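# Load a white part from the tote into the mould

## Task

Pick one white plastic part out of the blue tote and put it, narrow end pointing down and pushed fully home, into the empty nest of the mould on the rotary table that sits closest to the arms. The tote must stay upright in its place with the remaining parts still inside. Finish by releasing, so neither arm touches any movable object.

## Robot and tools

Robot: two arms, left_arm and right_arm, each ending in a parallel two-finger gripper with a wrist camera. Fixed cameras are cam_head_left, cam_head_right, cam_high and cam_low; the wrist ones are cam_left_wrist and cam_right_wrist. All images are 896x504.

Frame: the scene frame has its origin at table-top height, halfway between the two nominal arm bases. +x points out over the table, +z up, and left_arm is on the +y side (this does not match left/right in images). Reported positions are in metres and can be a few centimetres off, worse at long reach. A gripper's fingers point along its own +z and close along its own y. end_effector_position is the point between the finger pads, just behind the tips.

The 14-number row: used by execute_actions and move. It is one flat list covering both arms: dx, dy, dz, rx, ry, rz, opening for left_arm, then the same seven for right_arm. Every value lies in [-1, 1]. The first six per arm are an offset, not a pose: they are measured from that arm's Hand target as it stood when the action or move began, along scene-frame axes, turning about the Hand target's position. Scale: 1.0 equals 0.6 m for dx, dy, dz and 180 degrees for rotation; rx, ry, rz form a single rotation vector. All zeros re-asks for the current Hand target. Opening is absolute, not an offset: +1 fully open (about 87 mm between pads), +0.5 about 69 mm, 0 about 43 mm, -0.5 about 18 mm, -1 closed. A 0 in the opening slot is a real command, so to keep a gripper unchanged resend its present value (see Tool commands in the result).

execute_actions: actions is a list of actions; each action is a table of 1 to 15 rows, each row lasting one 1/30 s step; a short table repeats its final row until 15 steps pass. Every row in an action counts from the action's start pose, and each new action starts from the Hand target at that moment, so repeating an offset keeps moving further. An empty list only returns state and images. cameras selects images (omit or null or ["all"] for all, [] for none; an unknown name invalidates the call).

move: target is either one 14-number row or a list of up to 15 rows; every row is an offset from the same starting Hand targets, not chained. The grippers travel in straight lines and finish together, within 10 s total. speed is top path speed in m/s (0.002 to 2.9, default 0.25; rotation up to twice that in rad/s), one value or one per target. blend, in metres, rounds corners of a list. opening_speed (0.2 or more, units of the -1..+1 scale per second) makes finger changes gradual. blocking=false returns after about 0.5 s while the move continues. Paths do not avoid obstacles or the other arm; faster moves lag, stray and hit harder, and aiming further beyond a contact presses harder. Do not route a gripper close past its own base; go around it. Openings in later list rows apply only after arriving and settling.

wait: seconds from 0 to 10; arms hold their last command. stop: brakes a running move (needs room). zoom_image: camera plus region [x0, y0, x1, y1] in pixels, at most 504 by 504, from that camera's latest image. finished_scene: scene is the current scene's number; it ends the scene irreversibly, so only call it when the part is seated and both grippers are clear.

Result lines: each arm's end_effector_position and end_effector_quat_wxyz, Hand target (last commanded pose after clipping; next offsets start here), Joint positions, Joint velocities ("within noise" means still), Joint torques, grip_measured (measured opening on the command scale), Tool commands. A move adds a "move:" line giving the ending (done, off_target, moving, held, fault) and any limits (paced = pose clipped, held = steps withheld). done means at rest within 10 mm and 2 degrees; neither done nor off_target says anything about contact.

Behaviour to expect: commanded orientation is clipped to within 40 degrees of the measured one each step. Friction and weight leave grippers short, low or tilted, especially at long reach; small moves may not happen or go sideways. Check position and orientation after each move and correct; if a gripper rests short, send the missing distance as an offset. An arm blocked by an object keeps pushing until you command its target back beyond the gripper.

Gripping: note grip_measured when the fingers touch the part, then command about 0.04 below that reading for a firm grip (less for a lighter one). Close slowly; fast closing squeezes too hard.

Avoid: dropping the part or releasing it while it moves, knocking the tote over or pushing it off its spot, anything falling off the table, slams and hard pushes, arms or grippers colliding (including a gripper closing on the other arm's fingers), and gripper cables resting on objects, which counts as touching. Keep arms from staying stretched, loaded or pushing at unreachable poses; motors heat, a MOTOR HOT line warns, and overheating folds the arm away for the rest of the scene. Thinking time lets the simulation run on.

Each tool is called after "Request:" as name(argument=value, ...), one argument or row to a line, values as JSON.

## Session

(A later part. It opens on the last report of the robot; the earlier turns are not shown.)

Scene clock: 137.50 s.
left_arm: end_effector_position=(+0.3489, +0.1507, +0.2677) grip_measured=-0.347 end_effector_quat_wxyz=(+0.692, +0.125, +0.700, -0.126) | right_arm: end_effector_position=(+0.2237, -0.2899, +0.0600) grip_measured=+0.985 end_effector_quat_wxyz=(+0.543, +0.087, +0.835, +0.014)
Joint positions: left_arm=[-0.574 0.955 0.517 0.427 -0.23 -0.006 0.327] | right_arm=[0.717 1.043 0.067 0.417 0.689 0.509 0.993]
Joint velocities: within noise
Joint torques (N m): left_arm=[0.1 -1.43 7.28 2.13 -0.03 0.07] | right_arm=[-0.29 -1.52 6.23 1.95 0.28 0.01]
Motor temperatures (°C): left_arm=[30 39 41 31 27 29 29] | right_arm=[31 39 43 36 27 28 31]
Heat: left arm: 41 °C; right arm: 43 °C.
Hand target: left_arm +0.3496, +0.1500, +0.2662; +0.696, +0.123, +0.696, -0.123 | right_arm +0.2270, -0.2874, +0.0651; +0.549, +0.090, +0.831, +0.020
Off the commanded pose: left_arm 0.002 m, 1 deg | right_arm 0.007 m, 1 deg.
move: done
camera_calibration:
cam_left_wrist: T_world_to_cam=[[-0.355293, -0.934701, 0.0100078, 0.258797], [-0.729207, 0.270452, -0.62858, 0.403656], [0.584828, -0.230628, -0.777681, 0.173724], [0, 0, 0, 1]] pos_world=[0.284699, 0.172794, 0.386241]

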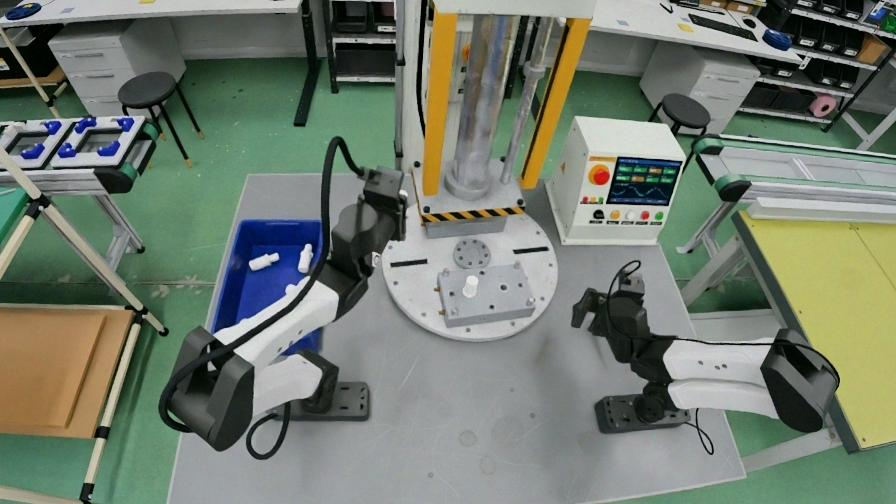

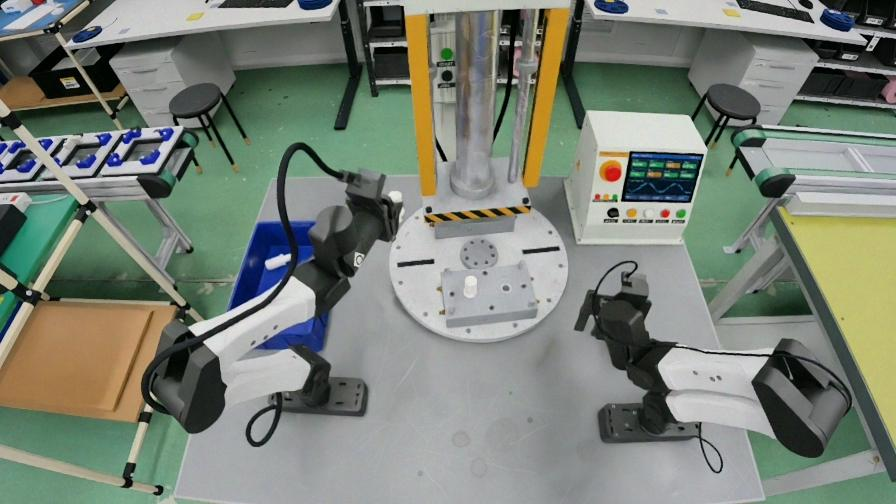

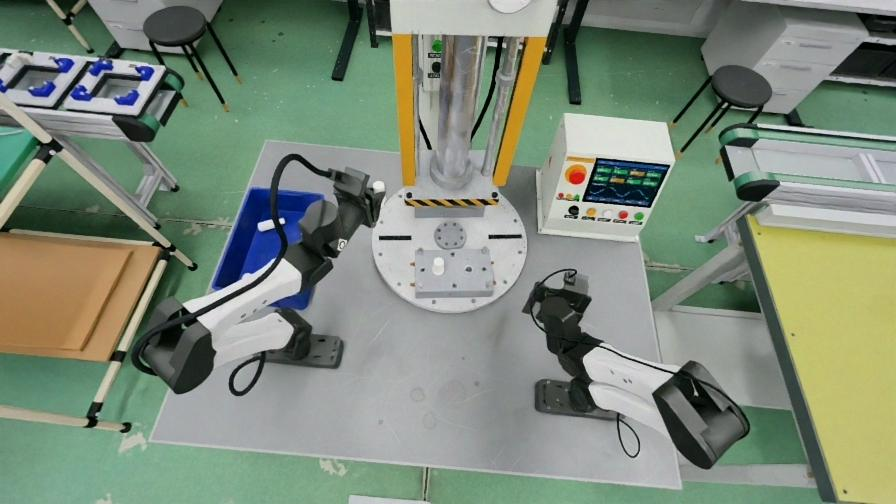

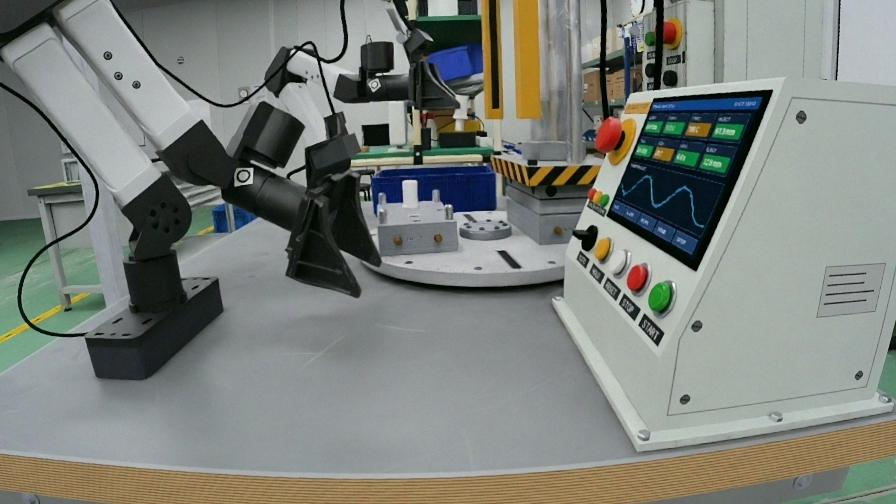

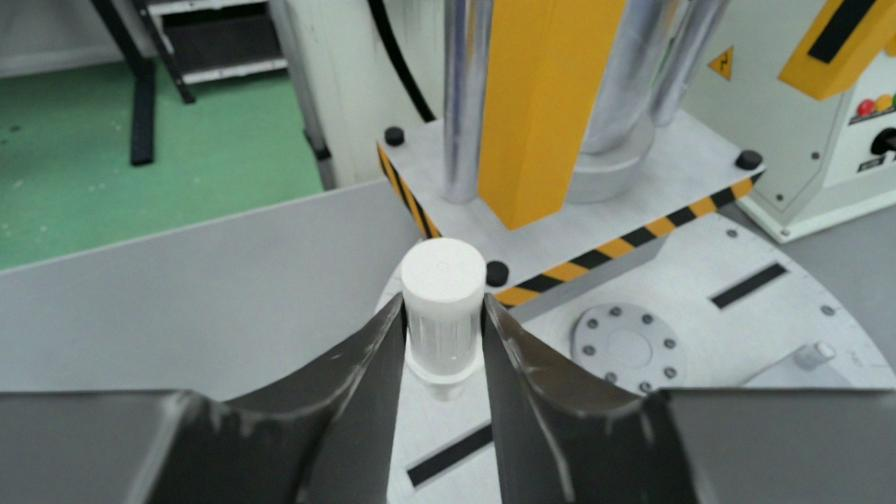

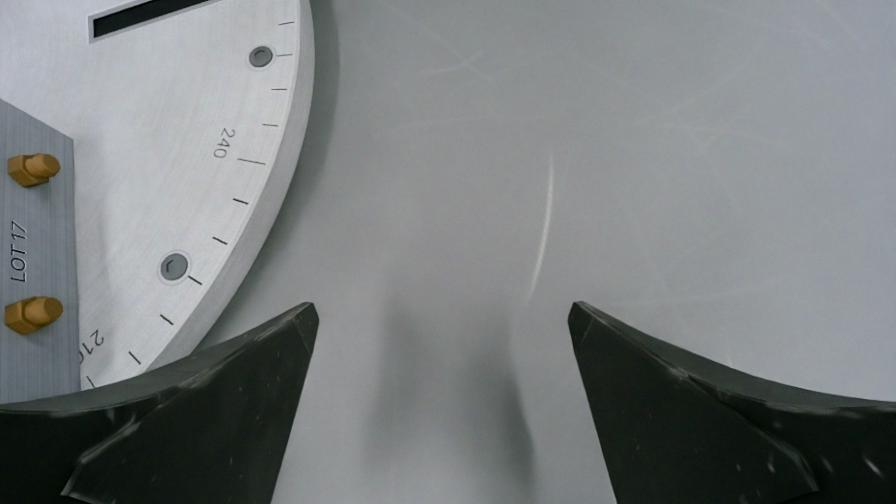

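Request:
move(
  target=[-0.174,-0.383,-0.09,0,0,0,-0.5,0,0,0,0,0,0,1],
  speed=0.25,
)

Request:
zoom_image(
  camera="cam_low",
  region=[340, 100, 500, 260],
)

Request:
zoom_image(
  camera="cam_left_wrist",
  region=[300, 180, 600, 480],
)

Scene clock: 148.10 s.
left_arm: end_effector_position=(+0.2440, -0.0737, +0.2072) grip_measured=-0.347 end_effector_quat_wxyz=(+0.692, +0.134, +0.700, -0.118) | right_arm: end_effector_position=(+0.2237, -0.2899, +0.0600) grip_measured=+0.985 end_effector_quat_wxyz=(+0.543, +0.087, +0.835, +0.014)
Joint positions: left_arm=[-1.401 1.721 0.826 0.865 -1.055 -0.006 0.327] | right_arm=[0.717 1.043 0.067 0.417 0.689 0.509 0.993]
Joint velocities: within noise
Joint torques (N m): left_arm=[0.54 -5.31 9.62 1.73 -0.04 0.05] | right_arm=[-0.29 -1.39 6.27 1.92 0.28 0.02]
Motor temperatures (°C): left_arm=[30 38 42 32 27 29 29] | right_arm=[31 39 43 36 27 28 31]
Heat: left arm: 42 °C; right arm: 43 °C.
Hand target: left_arm +0.2453, -0.0797, +0.2121; +0.696, +0.123, +0.696, -0.123 | right_arm +0.2270, -0.2874, +0.0651; +0.549, +0.090, +0.831, +0.020
Off the commanded pose: left_arm 0.008 m, 1 deg | right_arm 0.007 m, 1 deg.
move: done
camera_calibration:
cam_left_wrist: T_world_to_cam=[[-0.357523, -0.933809, -0.0133125, 0.0178441], [-0.72576, 0.286783, -0.625323, 0.349566], [0.58775, -0.213906, -0.780253, 0.13725], [0, 0, 0, 1]] pos_world=[0.179412, -0.054228, 0.325919]

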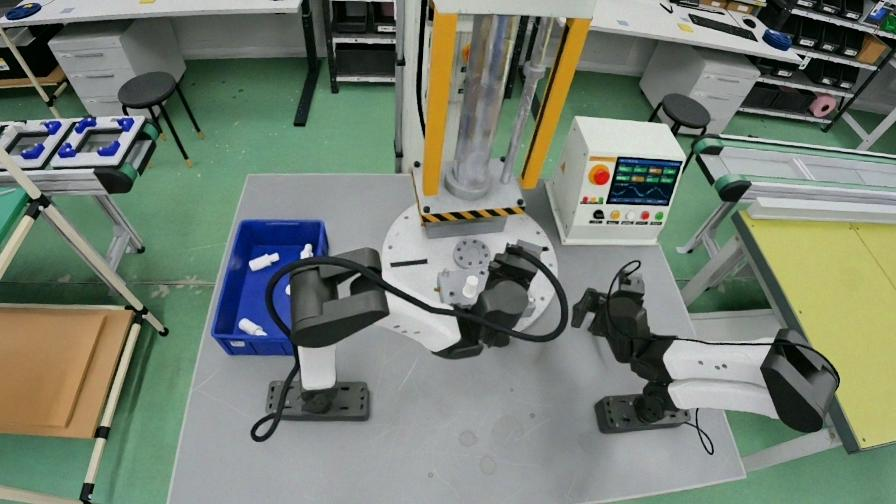

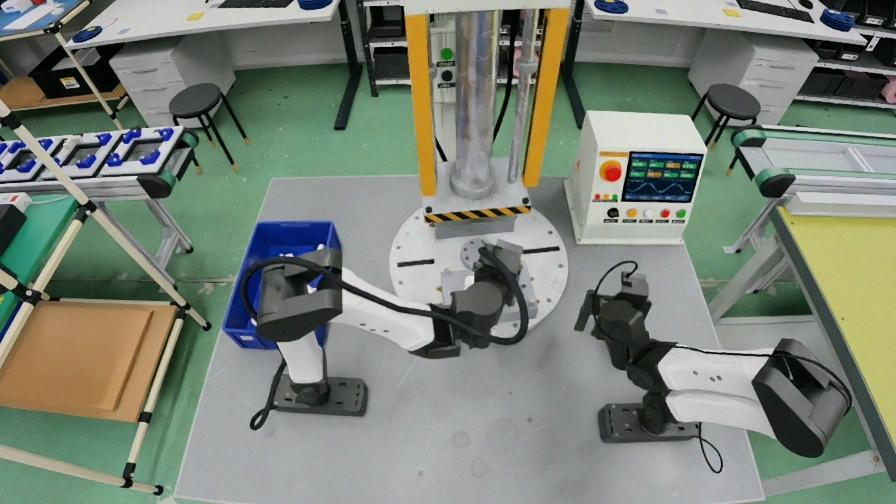

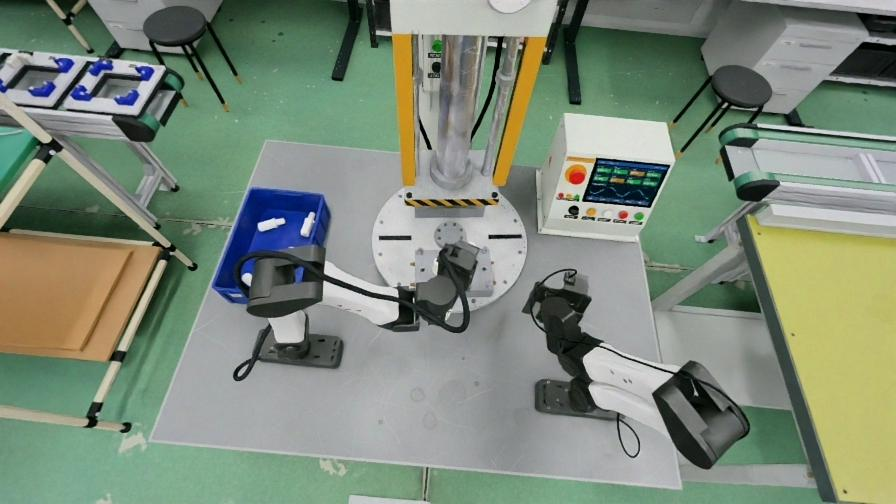

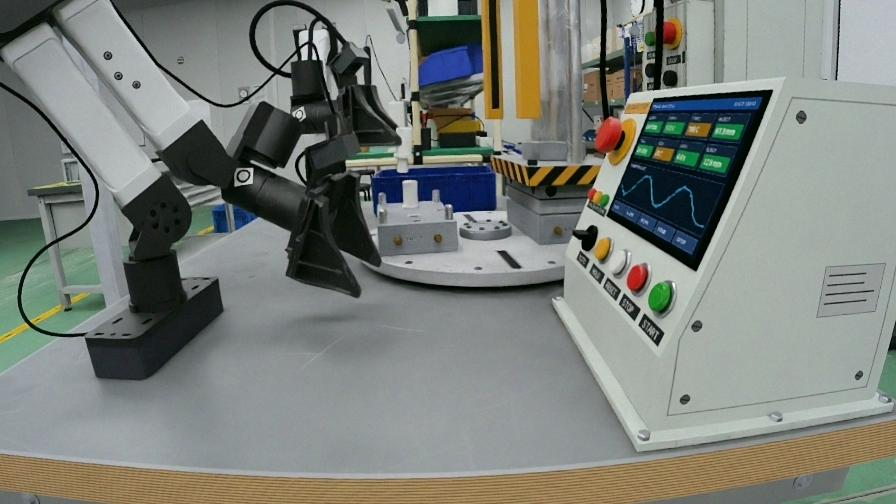

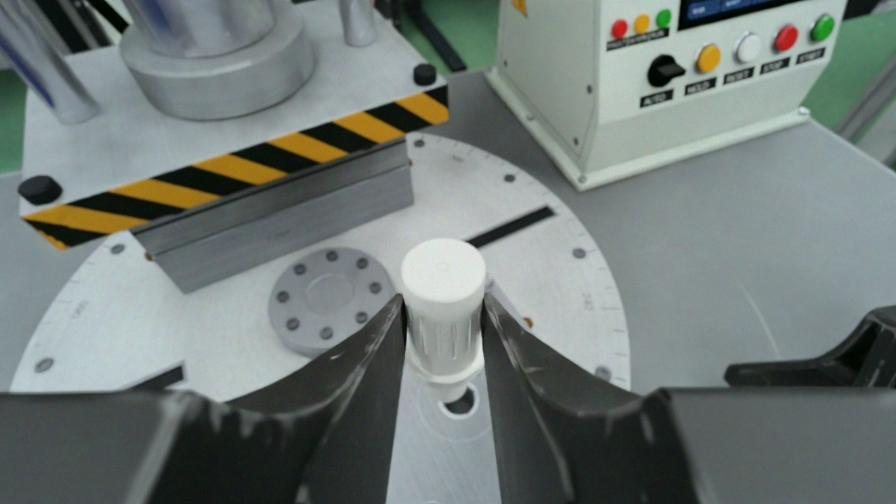

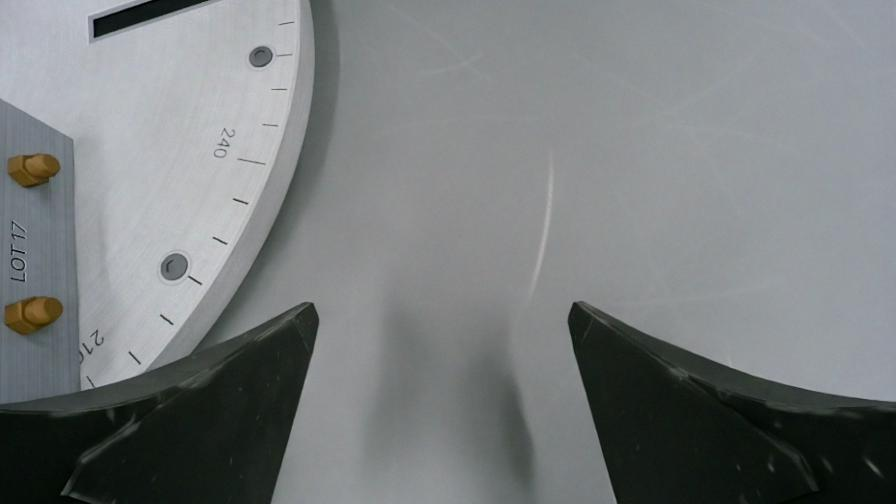

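Scaled by 3.150 from the camera's 896x504 image, which has a finer 1280x720 frame.

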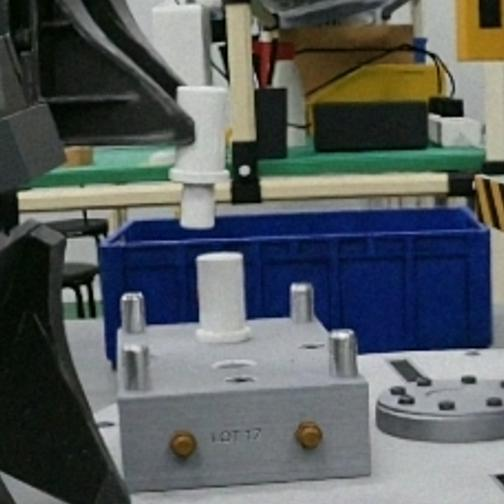

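Scaled by 1.680 from the camera's 896x504 image, which has a finer 1280x720 frame.

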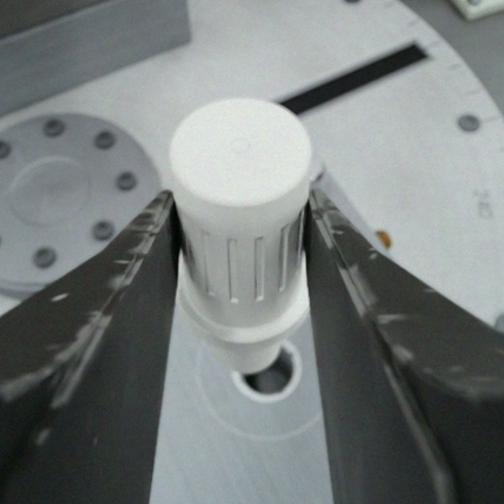

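Request:
move(
  target=[
    [0.015,-0.0193,0,0,-0.025,0,-0.5,0,0,0,0,0,0,1],
    [0.015,-0.0193,-0.088,0,-0.025,0,-0.5,0,0,0,0,0,0,1],
  ],
  speed=0.1,
  cameras=["cam_low","cam_left_wrist","cam_high"],
)

Request:
zoom_image(
  camera="cam_low",
  region=[340, 120, 480, 260],
)

Request:
zoom_image(
  camera="cam_left_wrist",
  region=[350, 230, 550, 430],
)

Scene clock: 172.43 s.
left_arm: end_effector_position=(+0.2516, -0.0913, +0.1596) grip_measured=-0.347 end_effector_quat_wxyz=(+0.717, +0.140, +0.674, -0.106) | right_arm: end_effector_position=(+0.2237, -0.2899, +0.0600) grip_measured=+0.985 end_effector_quat_wxyz=(+0.543, +0.087, +0.835, +0.014)
Joint positions: left_arm=[-1.397 1.996 0.826 1.274 -1.056 0.148 0.327] | right_arm=[0.717 1.043 0.067 0.417 0.689 0.509 0.993]
Joint velocities: within noise
Joint torques (N m): left_arm=[1.28 -6.42 5.16 2.12 0.23 0.01] | right_arm=[-0.38 -1.4 6.41 1.92 0.27 0.01]
Motor temperatures (°C): left_arm=[29 38 44 34 27 29 29] | right_arm=[31 39 43 36 27 28 31]
Heat: left arm: 44 °C; right arm: 43 °C.
Hand target: left_arm +0.2542, -0.0914, +0.1593; +0.723, +0.128, +0.668, -0.118 | right_arm +0.2270, -0.2874, +0.0651; +0.549, +0.090, +0.831, +0.020
Off the commanded pose: left_arm 0.003 m, 2 deg | right_arm 0.007 m, 1 deg.
move: done
camera_calibration:
cam_left_wrist: T_world_to_cam=[[-0.348601, -0.93589, -0.0508571, 0.00705633], [-0.679199, 0.289635, -0.674388, 0.326684], [0.645884, -0.20055, -0.736623, 0.0716046], [0, 0, 0, 1]] pos_world=[0.178095, -0.073655, 0.273416]
Images, in order (width x height): cam_high 896x504, cam_low 896x504, cam_left_wrist 896x504.

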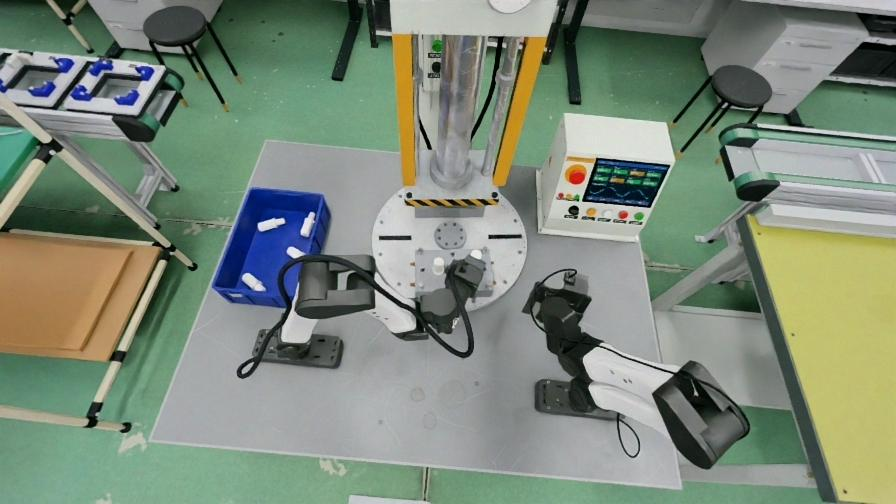

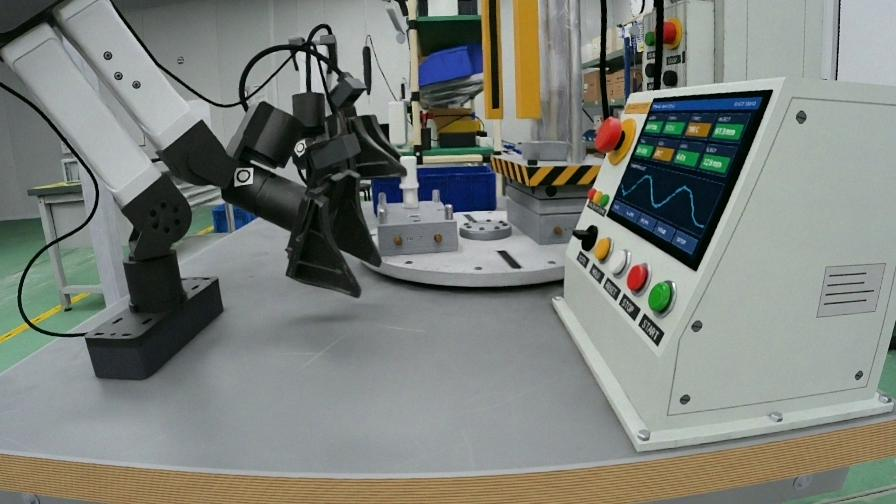

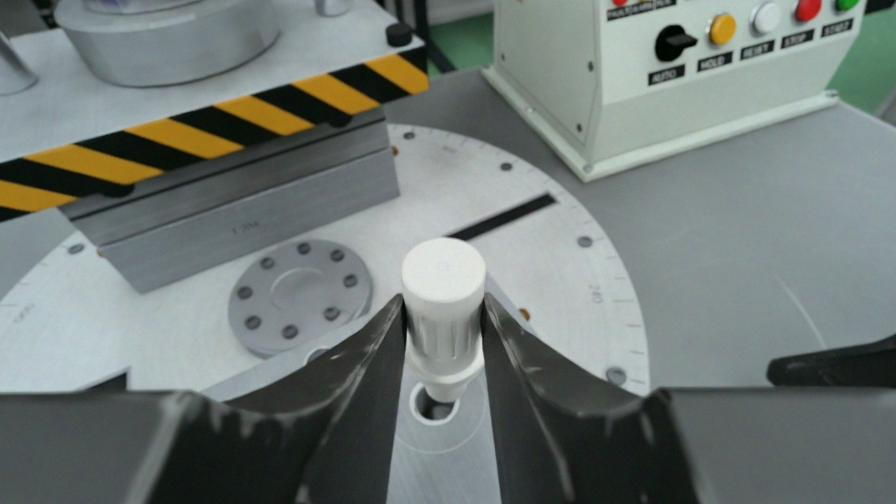

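Scaled by 3.600 from the camera's 896x504 image, which has a finer 1280x720 frame.

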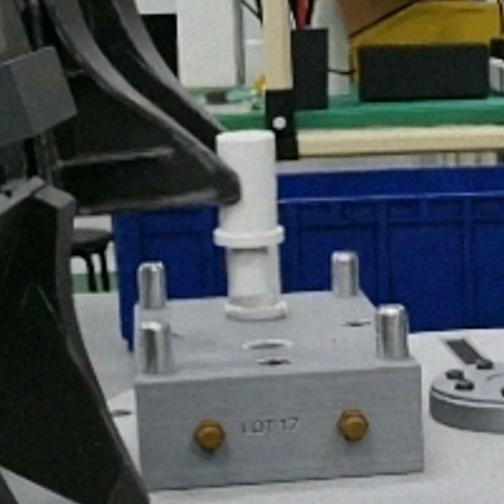

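Scaled by 2.520 from the camera's 896x504 image, which has a finer 1280x720 frame.

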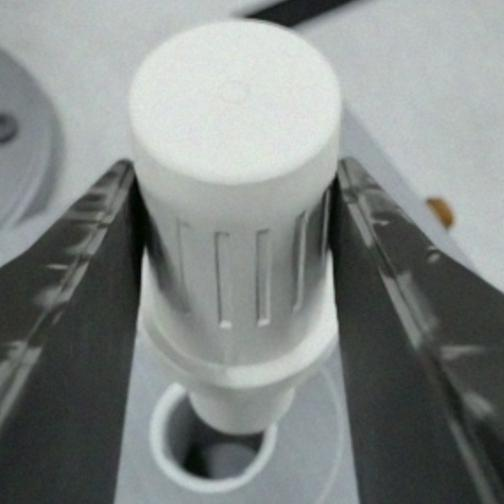

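Request:
move(
  target=[
    [0.0068,0.0075,0,0,-0.011,0,-0.5,0,0,0,0,0,0,1],
    [0.0068,0.0075,-0.022,0,-0.011,0,-0.5,0,0,0,0,0,0,1],
  ],
  speed=0.05,
  cameras=["cam_low","cam_left_wrist"],
)

Request:
zoom_image(
  camera="cam_low",
  region=[340, 120, 480, 260],
)

Request:
zoom_image(
  camera="cam_left_wrist",
  region=[350, 230, 550, 430],
)

Scene clock: 187.87 s.
left_arm: end_effector_position=(+0.2564, -0.0860, +0.1423) grip_measured=-0.347 end_effector_quat_wxyz=(+0.724, +0.149, +0.667, -0.093) | right_arm: end_effector_position=(+0.2237, -0.2899, +0.0600) grip_measured=+0.985 end_effector_quat_wxyz=(+0.543, +0.087, +0.835, +0.014)
Joint positions: left_arm=[-1.385 2.069 0.804 1.398 -1.046 0.206 0.327] | right_arm=[0.717 1.043 0.067 0.417 0.689 0.509 0.993]
Joint velocities: within noise
Joint torques (N m): left_arm=[1.26 -6.56 4.52 2.39 0.32 -0.01] | right_arm=[-0.27 -1.52 6.38 1.93 0.29 -0.01]
Motor temperatures (°C): left_arm=[29 39 43 36 27 29 29] | right_arm=[31 39 43 37 27 28 31]
Heat: left arm: 43 °C; right arm: 43 °C.
Hand target: left_arm +0.2584, -0.0869, +0.1462; +0.735, +0.130, +0.656, -0.116 | right_arm +0.2270, -0.2874, +0.0651; +0.549, +0.090, +0.831, +0.020
Off the commanded pose: left_arm 0.004 m, 4 deg | right_arm 0.007 m, 1 deg.
move: off_target (left_arm)
camera_calibration:
cam_left_wrist: T_world_to_cam=[[-0.341402, -0.936058, -0.0850896, 0.0158363], [-0.663428, 0.304113, -0.683651, 0.315242], [0.665814, -0.176949, -0.724832, 0.0520465], [0, 0, 0, 1]] pos_world=[0.179893, -0.0718358, 0.254588]
Images, in order (width x height): cam_low 896x504, cam_left_wrist 896x504.

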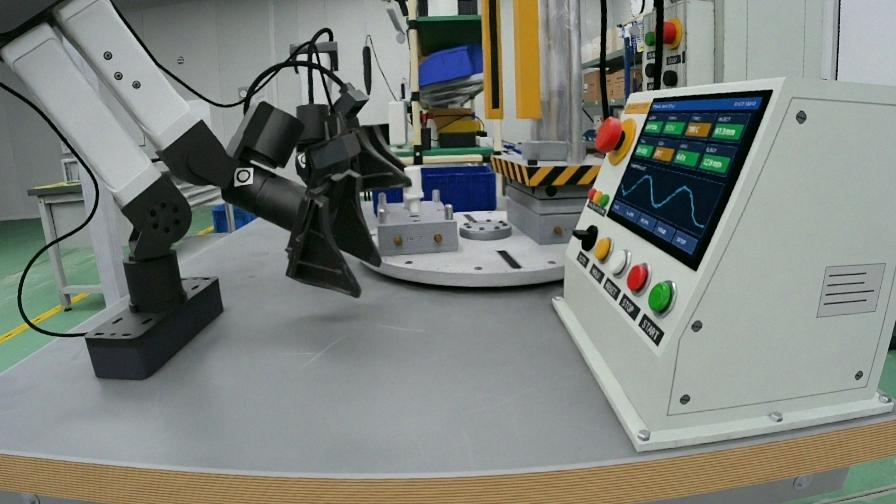

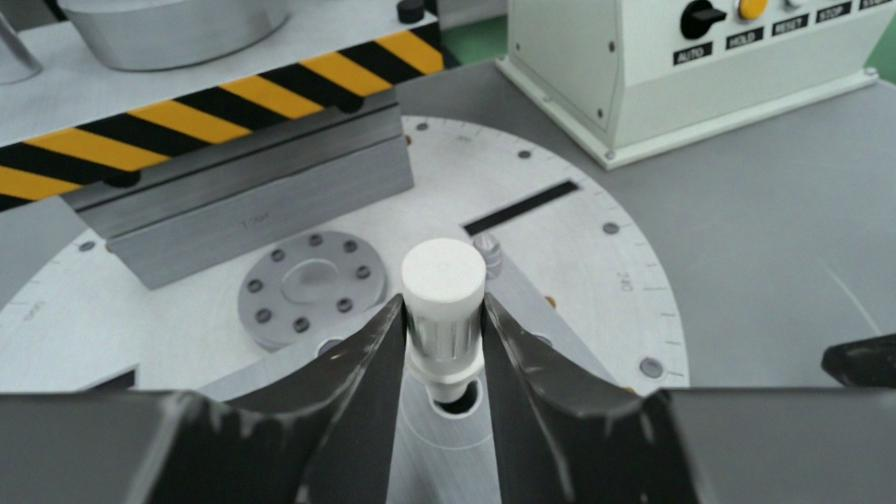

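Scaled by 3.600 from the camera's 896x504 image, which has a finer 1280x720 frame.

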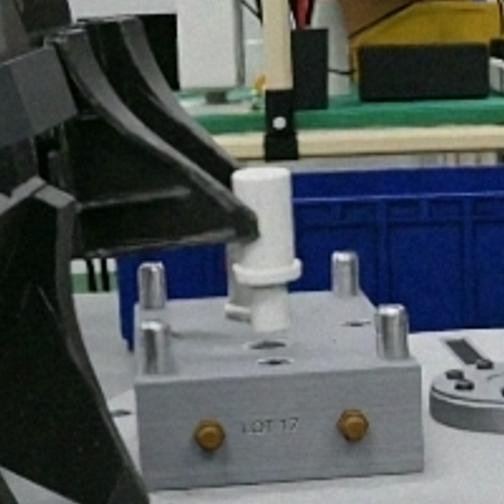

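Scaled by 2.520 from the camera's 896x504 image, which has a finer 1280x720 frame.

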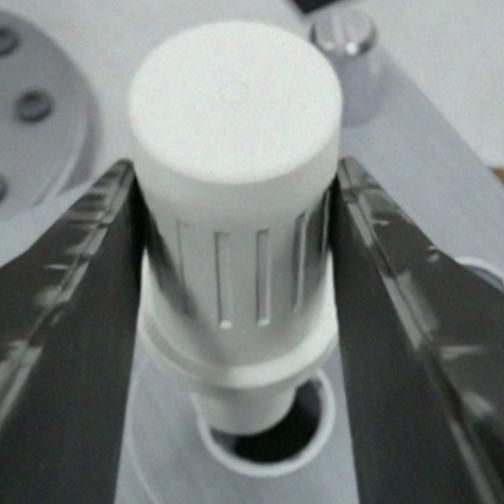

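Request:
move(
  target=[-0.0025,0,0,-0.022,0,0,-0.5,0,0,0,0,0,0,1],
  speed=0.05,
  cameras=["cam_low","cam_left_wrist"],
)

Request:
zoom_image(
  camera="cam_low",
  region=[340, 120, 480, 260],
)

Request:
zoom_image(
  camera="cam_left_wrist",
  region=[350, 230, 550, 430],
)

Scene clock: 205.17 s.
left_arm: end_effector_position=(+0.2560, -0.0854, +0.1370) grip_measured=-0.347 end_effector_quat_wxyz=(+0.723, +0.145, +0.668, -0.098) | right_arm: end_effector_position=(+0.2237, -0.2899, +0.0600) grip_measured=+0.985 end_effector_quat_wxyz=(+0.543, +0.087, +0.835, +0.014)
Joint positions: left_arm=[-1.385 2.086 0.797 1.421 -1.046 0.192 0.327] | right_arm=[0.717 1.043 0.067 0.417 0.689 0.509 0.993]
Joint velocities: within noise
Joint torques (N m): left_arm=[1.03 -6.52 4.3 2.77 0.25 -0.19] | right_arm=[-0.35 -1.44 6.38 1.94 0.28 0]
Motor temperatures (°C): left_arm=[29 39 42 38 27 29 30] | right_arm=[31 39 43 37 27 28 31]
Heat: left arm: 42 °C; right arm: 43 °C.
Hand target: left_arm +0.2569, -0.0868, +0.1461; +0.739, +0.104, +0.651, -0.138 | right_arm +0.2270, -0.2874, +0.0651; +0.549, +0.090, +0.831, +0.020
Off the commanded pose: left_arm 0.009 m, 7 deg | right_arm 0.007 m, 1 deg.
move: off_target (left_arm)
camera_calibration:
cam_left_wrist: T_world_to_cam=[[-0.343031, -0.936551, -0.0721245, 0.0143754], [-0.66632, 0.296734, -0.684081, 0.311296], [0.662078, -0.186603, -0.725832, 0.048905], [0, 0, 0, 1]] pos_world=[0.179975, -0.069783, 0.249485]
Images, in order (width x height): cam_low 896x504, cam_left_wrist 896x504.

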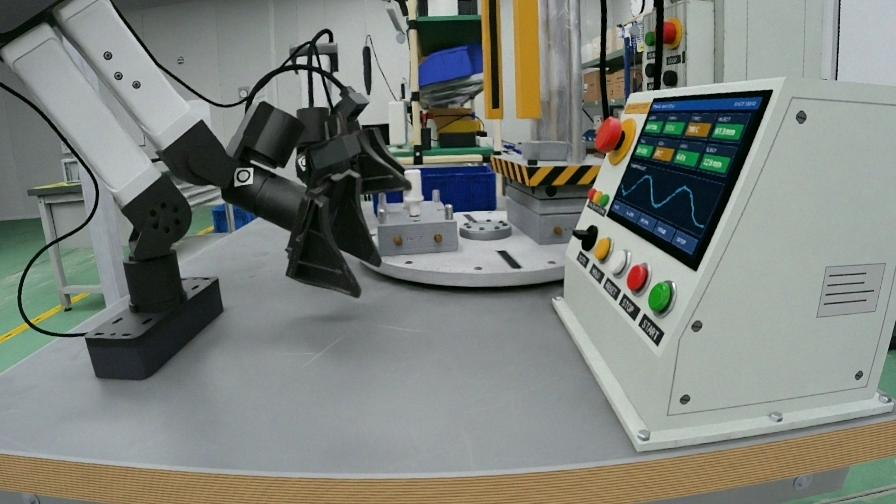

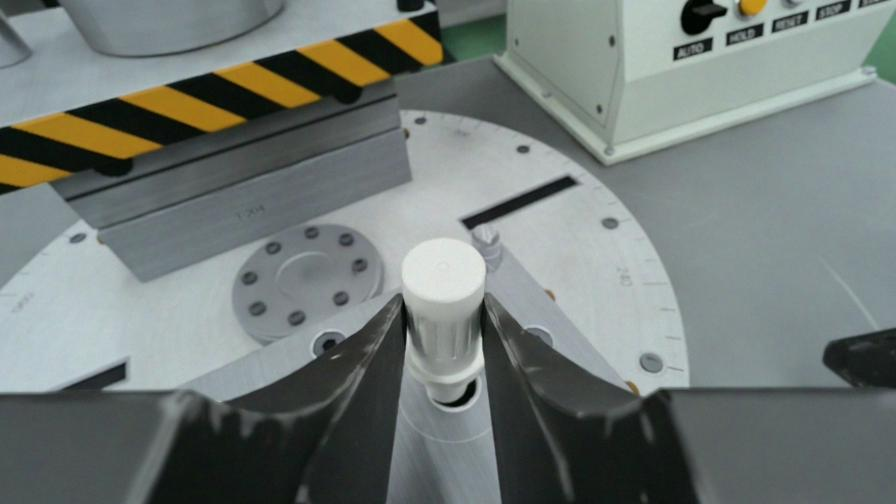

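Scaled by 3.600 from the camera's 896x504 image, which has a finer 1280x720 frame.

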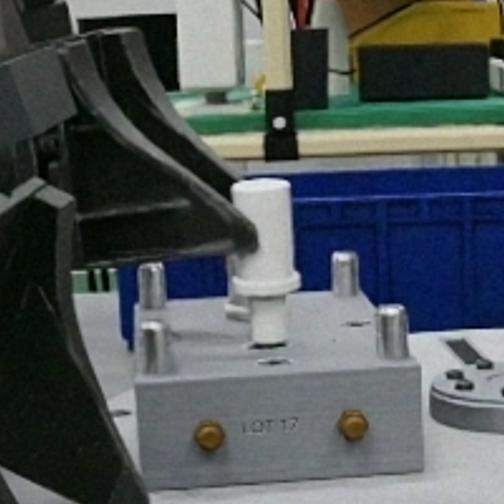

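Scaled by 2.520 from the camera's 896x504 image, which has a finer 1280x720 frame.

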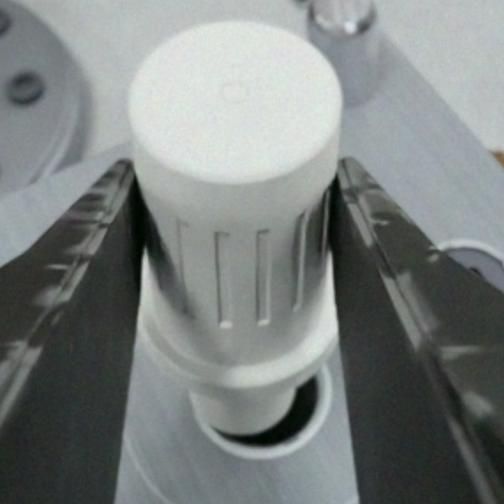

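Request:
move(
  target=[-0.0025,-0.0075,0.004,0,0,0,-0.5,0,0,0,0,0,0,1],
  speed=0.05,
  cameras=["cam_low","cam_left_wrist"],
)

Request:
zoom_image(
  camera="cam_low",
  region=[340, 120, 480, 260],
)

Request:
zoom_image(
  camera="cam_left_wrist",
  region=[350, 230, 550, 430],
)

Scene clock: 214.37 s.
left_arm: end_effector_position=(+0.2559, -0.0857, +0.1369) grip_measured=-0.347 end_effector_quat_wxyz=(+0.723, +0.142, +0.669, -0.101) | right_arm: end_effector_position=(+0.2237, -0.2899, +0.0600) grip_measured=+0.985 end_effector_quat_wxyz=(+0.543, +0.087, +0.835, +0.014)
Joint positions: left_arm=[-1.385 2.086 0.797 1.42 -1.046 0.185 0.327] | right_arm=[0.717 1.043 0.067 0.417 0.689 0.509 0.993]
Joint velocities: within noise
Joint torques (N m): left_arm=[0.49 -6.28 6.05 2.68 0.18 -0.07] | right_arm=[-0.25 -1.51 6.3 1.95 0.26 0]
Motor temperatures (°C): left_arm=[29 39 41 40 27 29 30] | right_arm=[31 39 43 37 27 28 31]
Heat: left arm: 41 °C; right arm: 43 °C.
Hand target: left_arm +0.2554, -0.0913, +0.1485; +0.739, +0.104, +0.651, -0.138 | right_arm +0.2270, -0.2874, +0.0651; +0.549, +0.090, +0.831, +0.020
Off the commanded pose: left_arm 0.013 m, 7 deg | right_arm 0.007 m, 1 deg.
move: off_target (left_arm)
camera_calibration:
cam_left_wrist: T_world_to_cam=[[-0.343621, -0.93684, -0.0652276, 0.0132523], [-0.667888, 0.292619, -0.684324, 0.311339], [0.66019, -0.191584, -0.726254, 0.0489674], [0, 0, 0, 1]] pos_world=[0.180166, -0.069307, 0.249484]
Images, in order (width x height): cam_low 896x504, cam_left_wrist 896x504.

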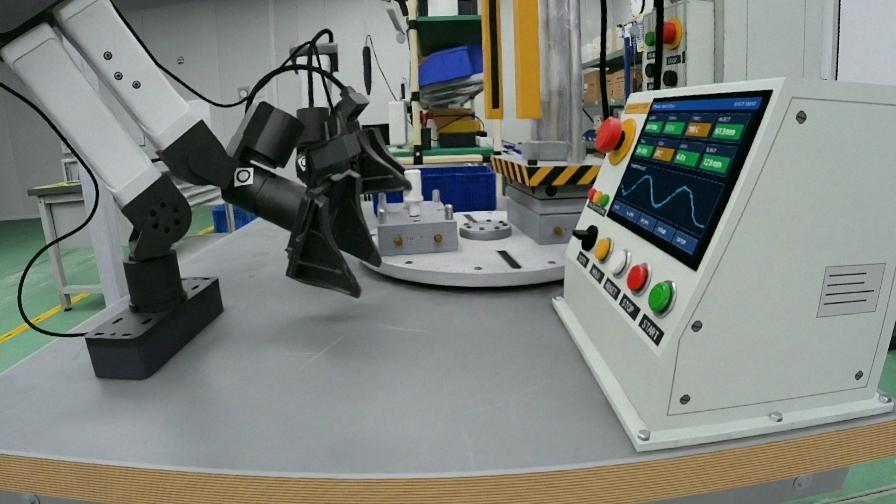

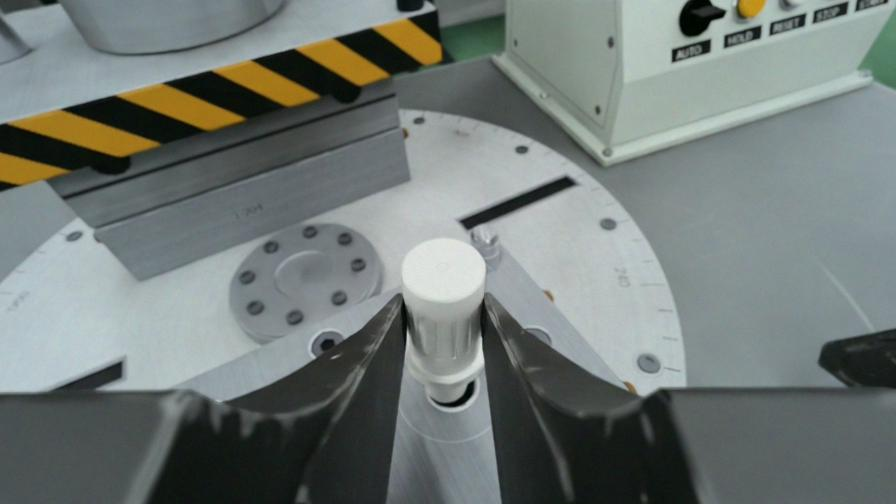

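Scaled by 3.600 from the camera's 896x504 image, which has a finer 1280x720 frame.

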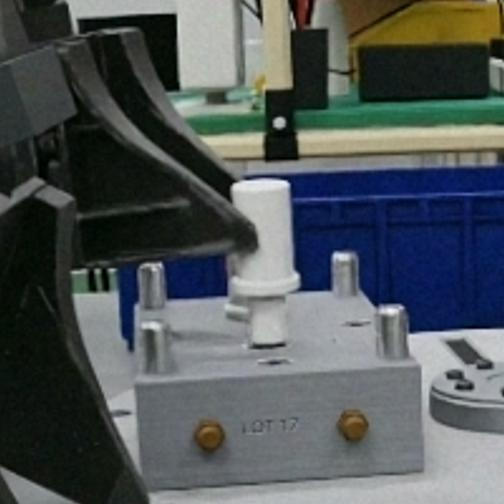

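Scaled by 2.520 from the camera's 896x504 image, which has a finer 1280x720 frame.

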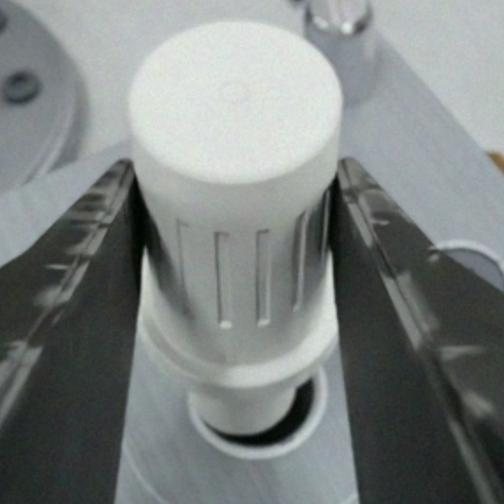

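Request:
move(
  target=[0,-0.008,0.002,0,0,0,-0.5,0,0,0,0,0,0,1],
  speed=0.05,
  cameras=["cam_low","cam_left_wrist"],
)

Request:
zoom_image(
  camera="cam_low",
  region=[340, 120, 480, 260],
)

Request:
zoom_image(
  camera="cam_left_wrist",
  region=[350, 230, 550, 430],
)

Scene clock: 221.77 s.
left_arm: end_effector_position=(+0.2562, -0.0876, +0.1349) grip_measured=-0.347 end_effector_quat_wxyz=(+0.723, +0.143, +0.669, -0.100) | right_arm: end_effector_position=(+0.2237, -0.2899, +0.0600) grip_measured=+0.985 end_effector_quat_wxyz=(+0.543, +0.087, +0.835, +0.014)
Joint positions: left_arm=[-1.385 2.097 0.806 1.42 -1.046 0.185 0.327] | right_arm=[0.717 1.043 0.067 0.417 0.689 0.509 0.993]
Joint velocities: within noise
Joint torques (N m): left_arm=[0.31 -6.57 7.12 2.61 0.16 -0.02] | right_arm=[-0.35 -1.36 6.32 1.91 0.25 0.01]
Motor temperatures (°C): left_arm=[29 39 41 40 27 29 30] | right_arm=[31 39 43 37 27 28 31]
Heat: left arm: 41 °C; right arm: 43 °C.
Hand target: left_arm +0.2554, -0.0961, +0.1497; +0.739, +0.105, +0.651, -0.138 | right_arm +0.2270, -0.2874, +0.0651; +0.549, +0.090, +0.831, +0.020
Off the commanded pose: left_arm 0.017 m, 7 deg | right_arm 0.007 m, 1 deg.
move: off_target (left_arm)
camera_calibration:
cam_left_wrist: T_world_to_cam=[[-0.343647, -0.936718, -0.0668261, 0.0116191], [-0.668267, 0.293916, -0.683398, 0.310875], [0.659792, -0.19019, -0.726981, 0.0472517], [0, 0, 0, 1]] pos_world=[0.180564, -0.0715005, 0.247579]
Images, in order (width x height): cam_low 896x504, cam_left_wrist 896x504.

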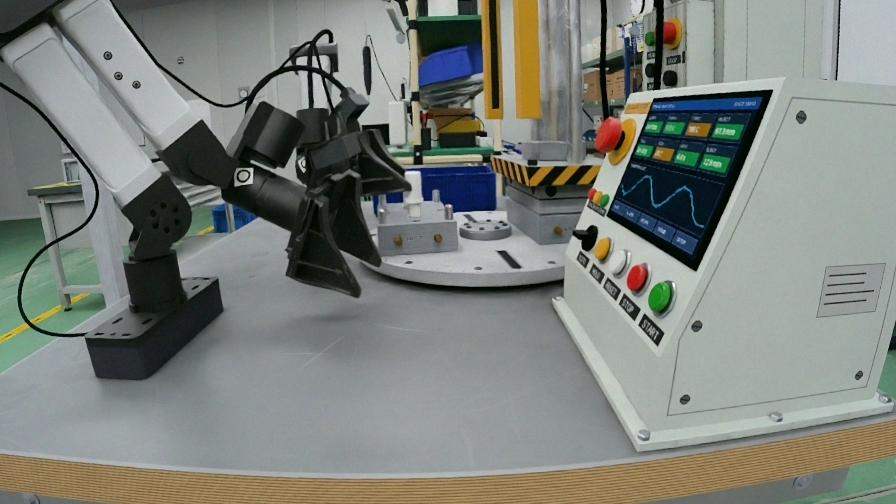

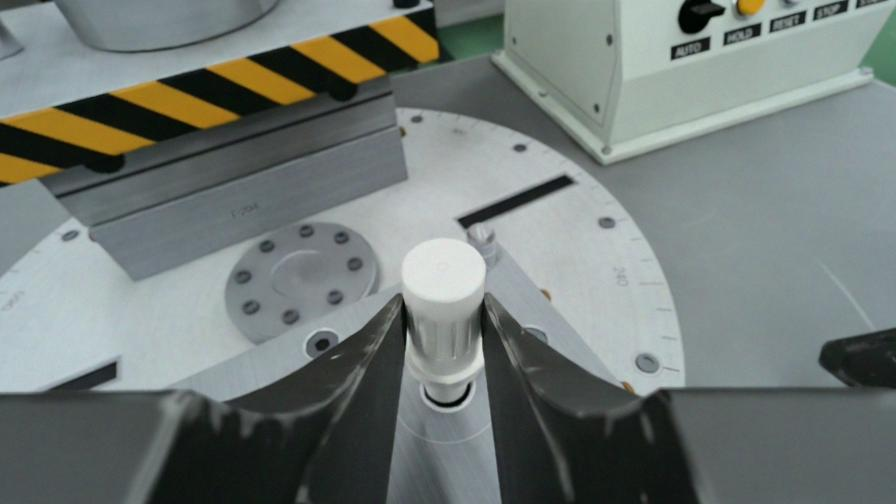

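Scaled by 3.600 from the camera's 896x504 image, which has a finer 1280x720 frame.

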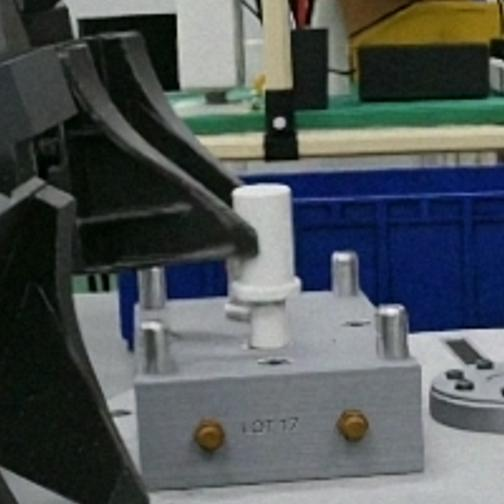

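Scaled by 2.520 from the camera's 896x504 image, which has a finer 1280x720 frame.

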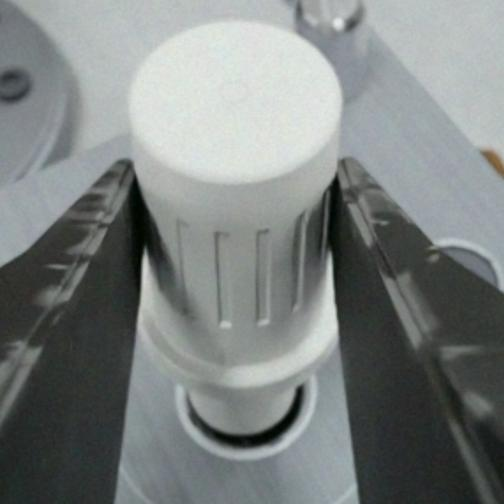

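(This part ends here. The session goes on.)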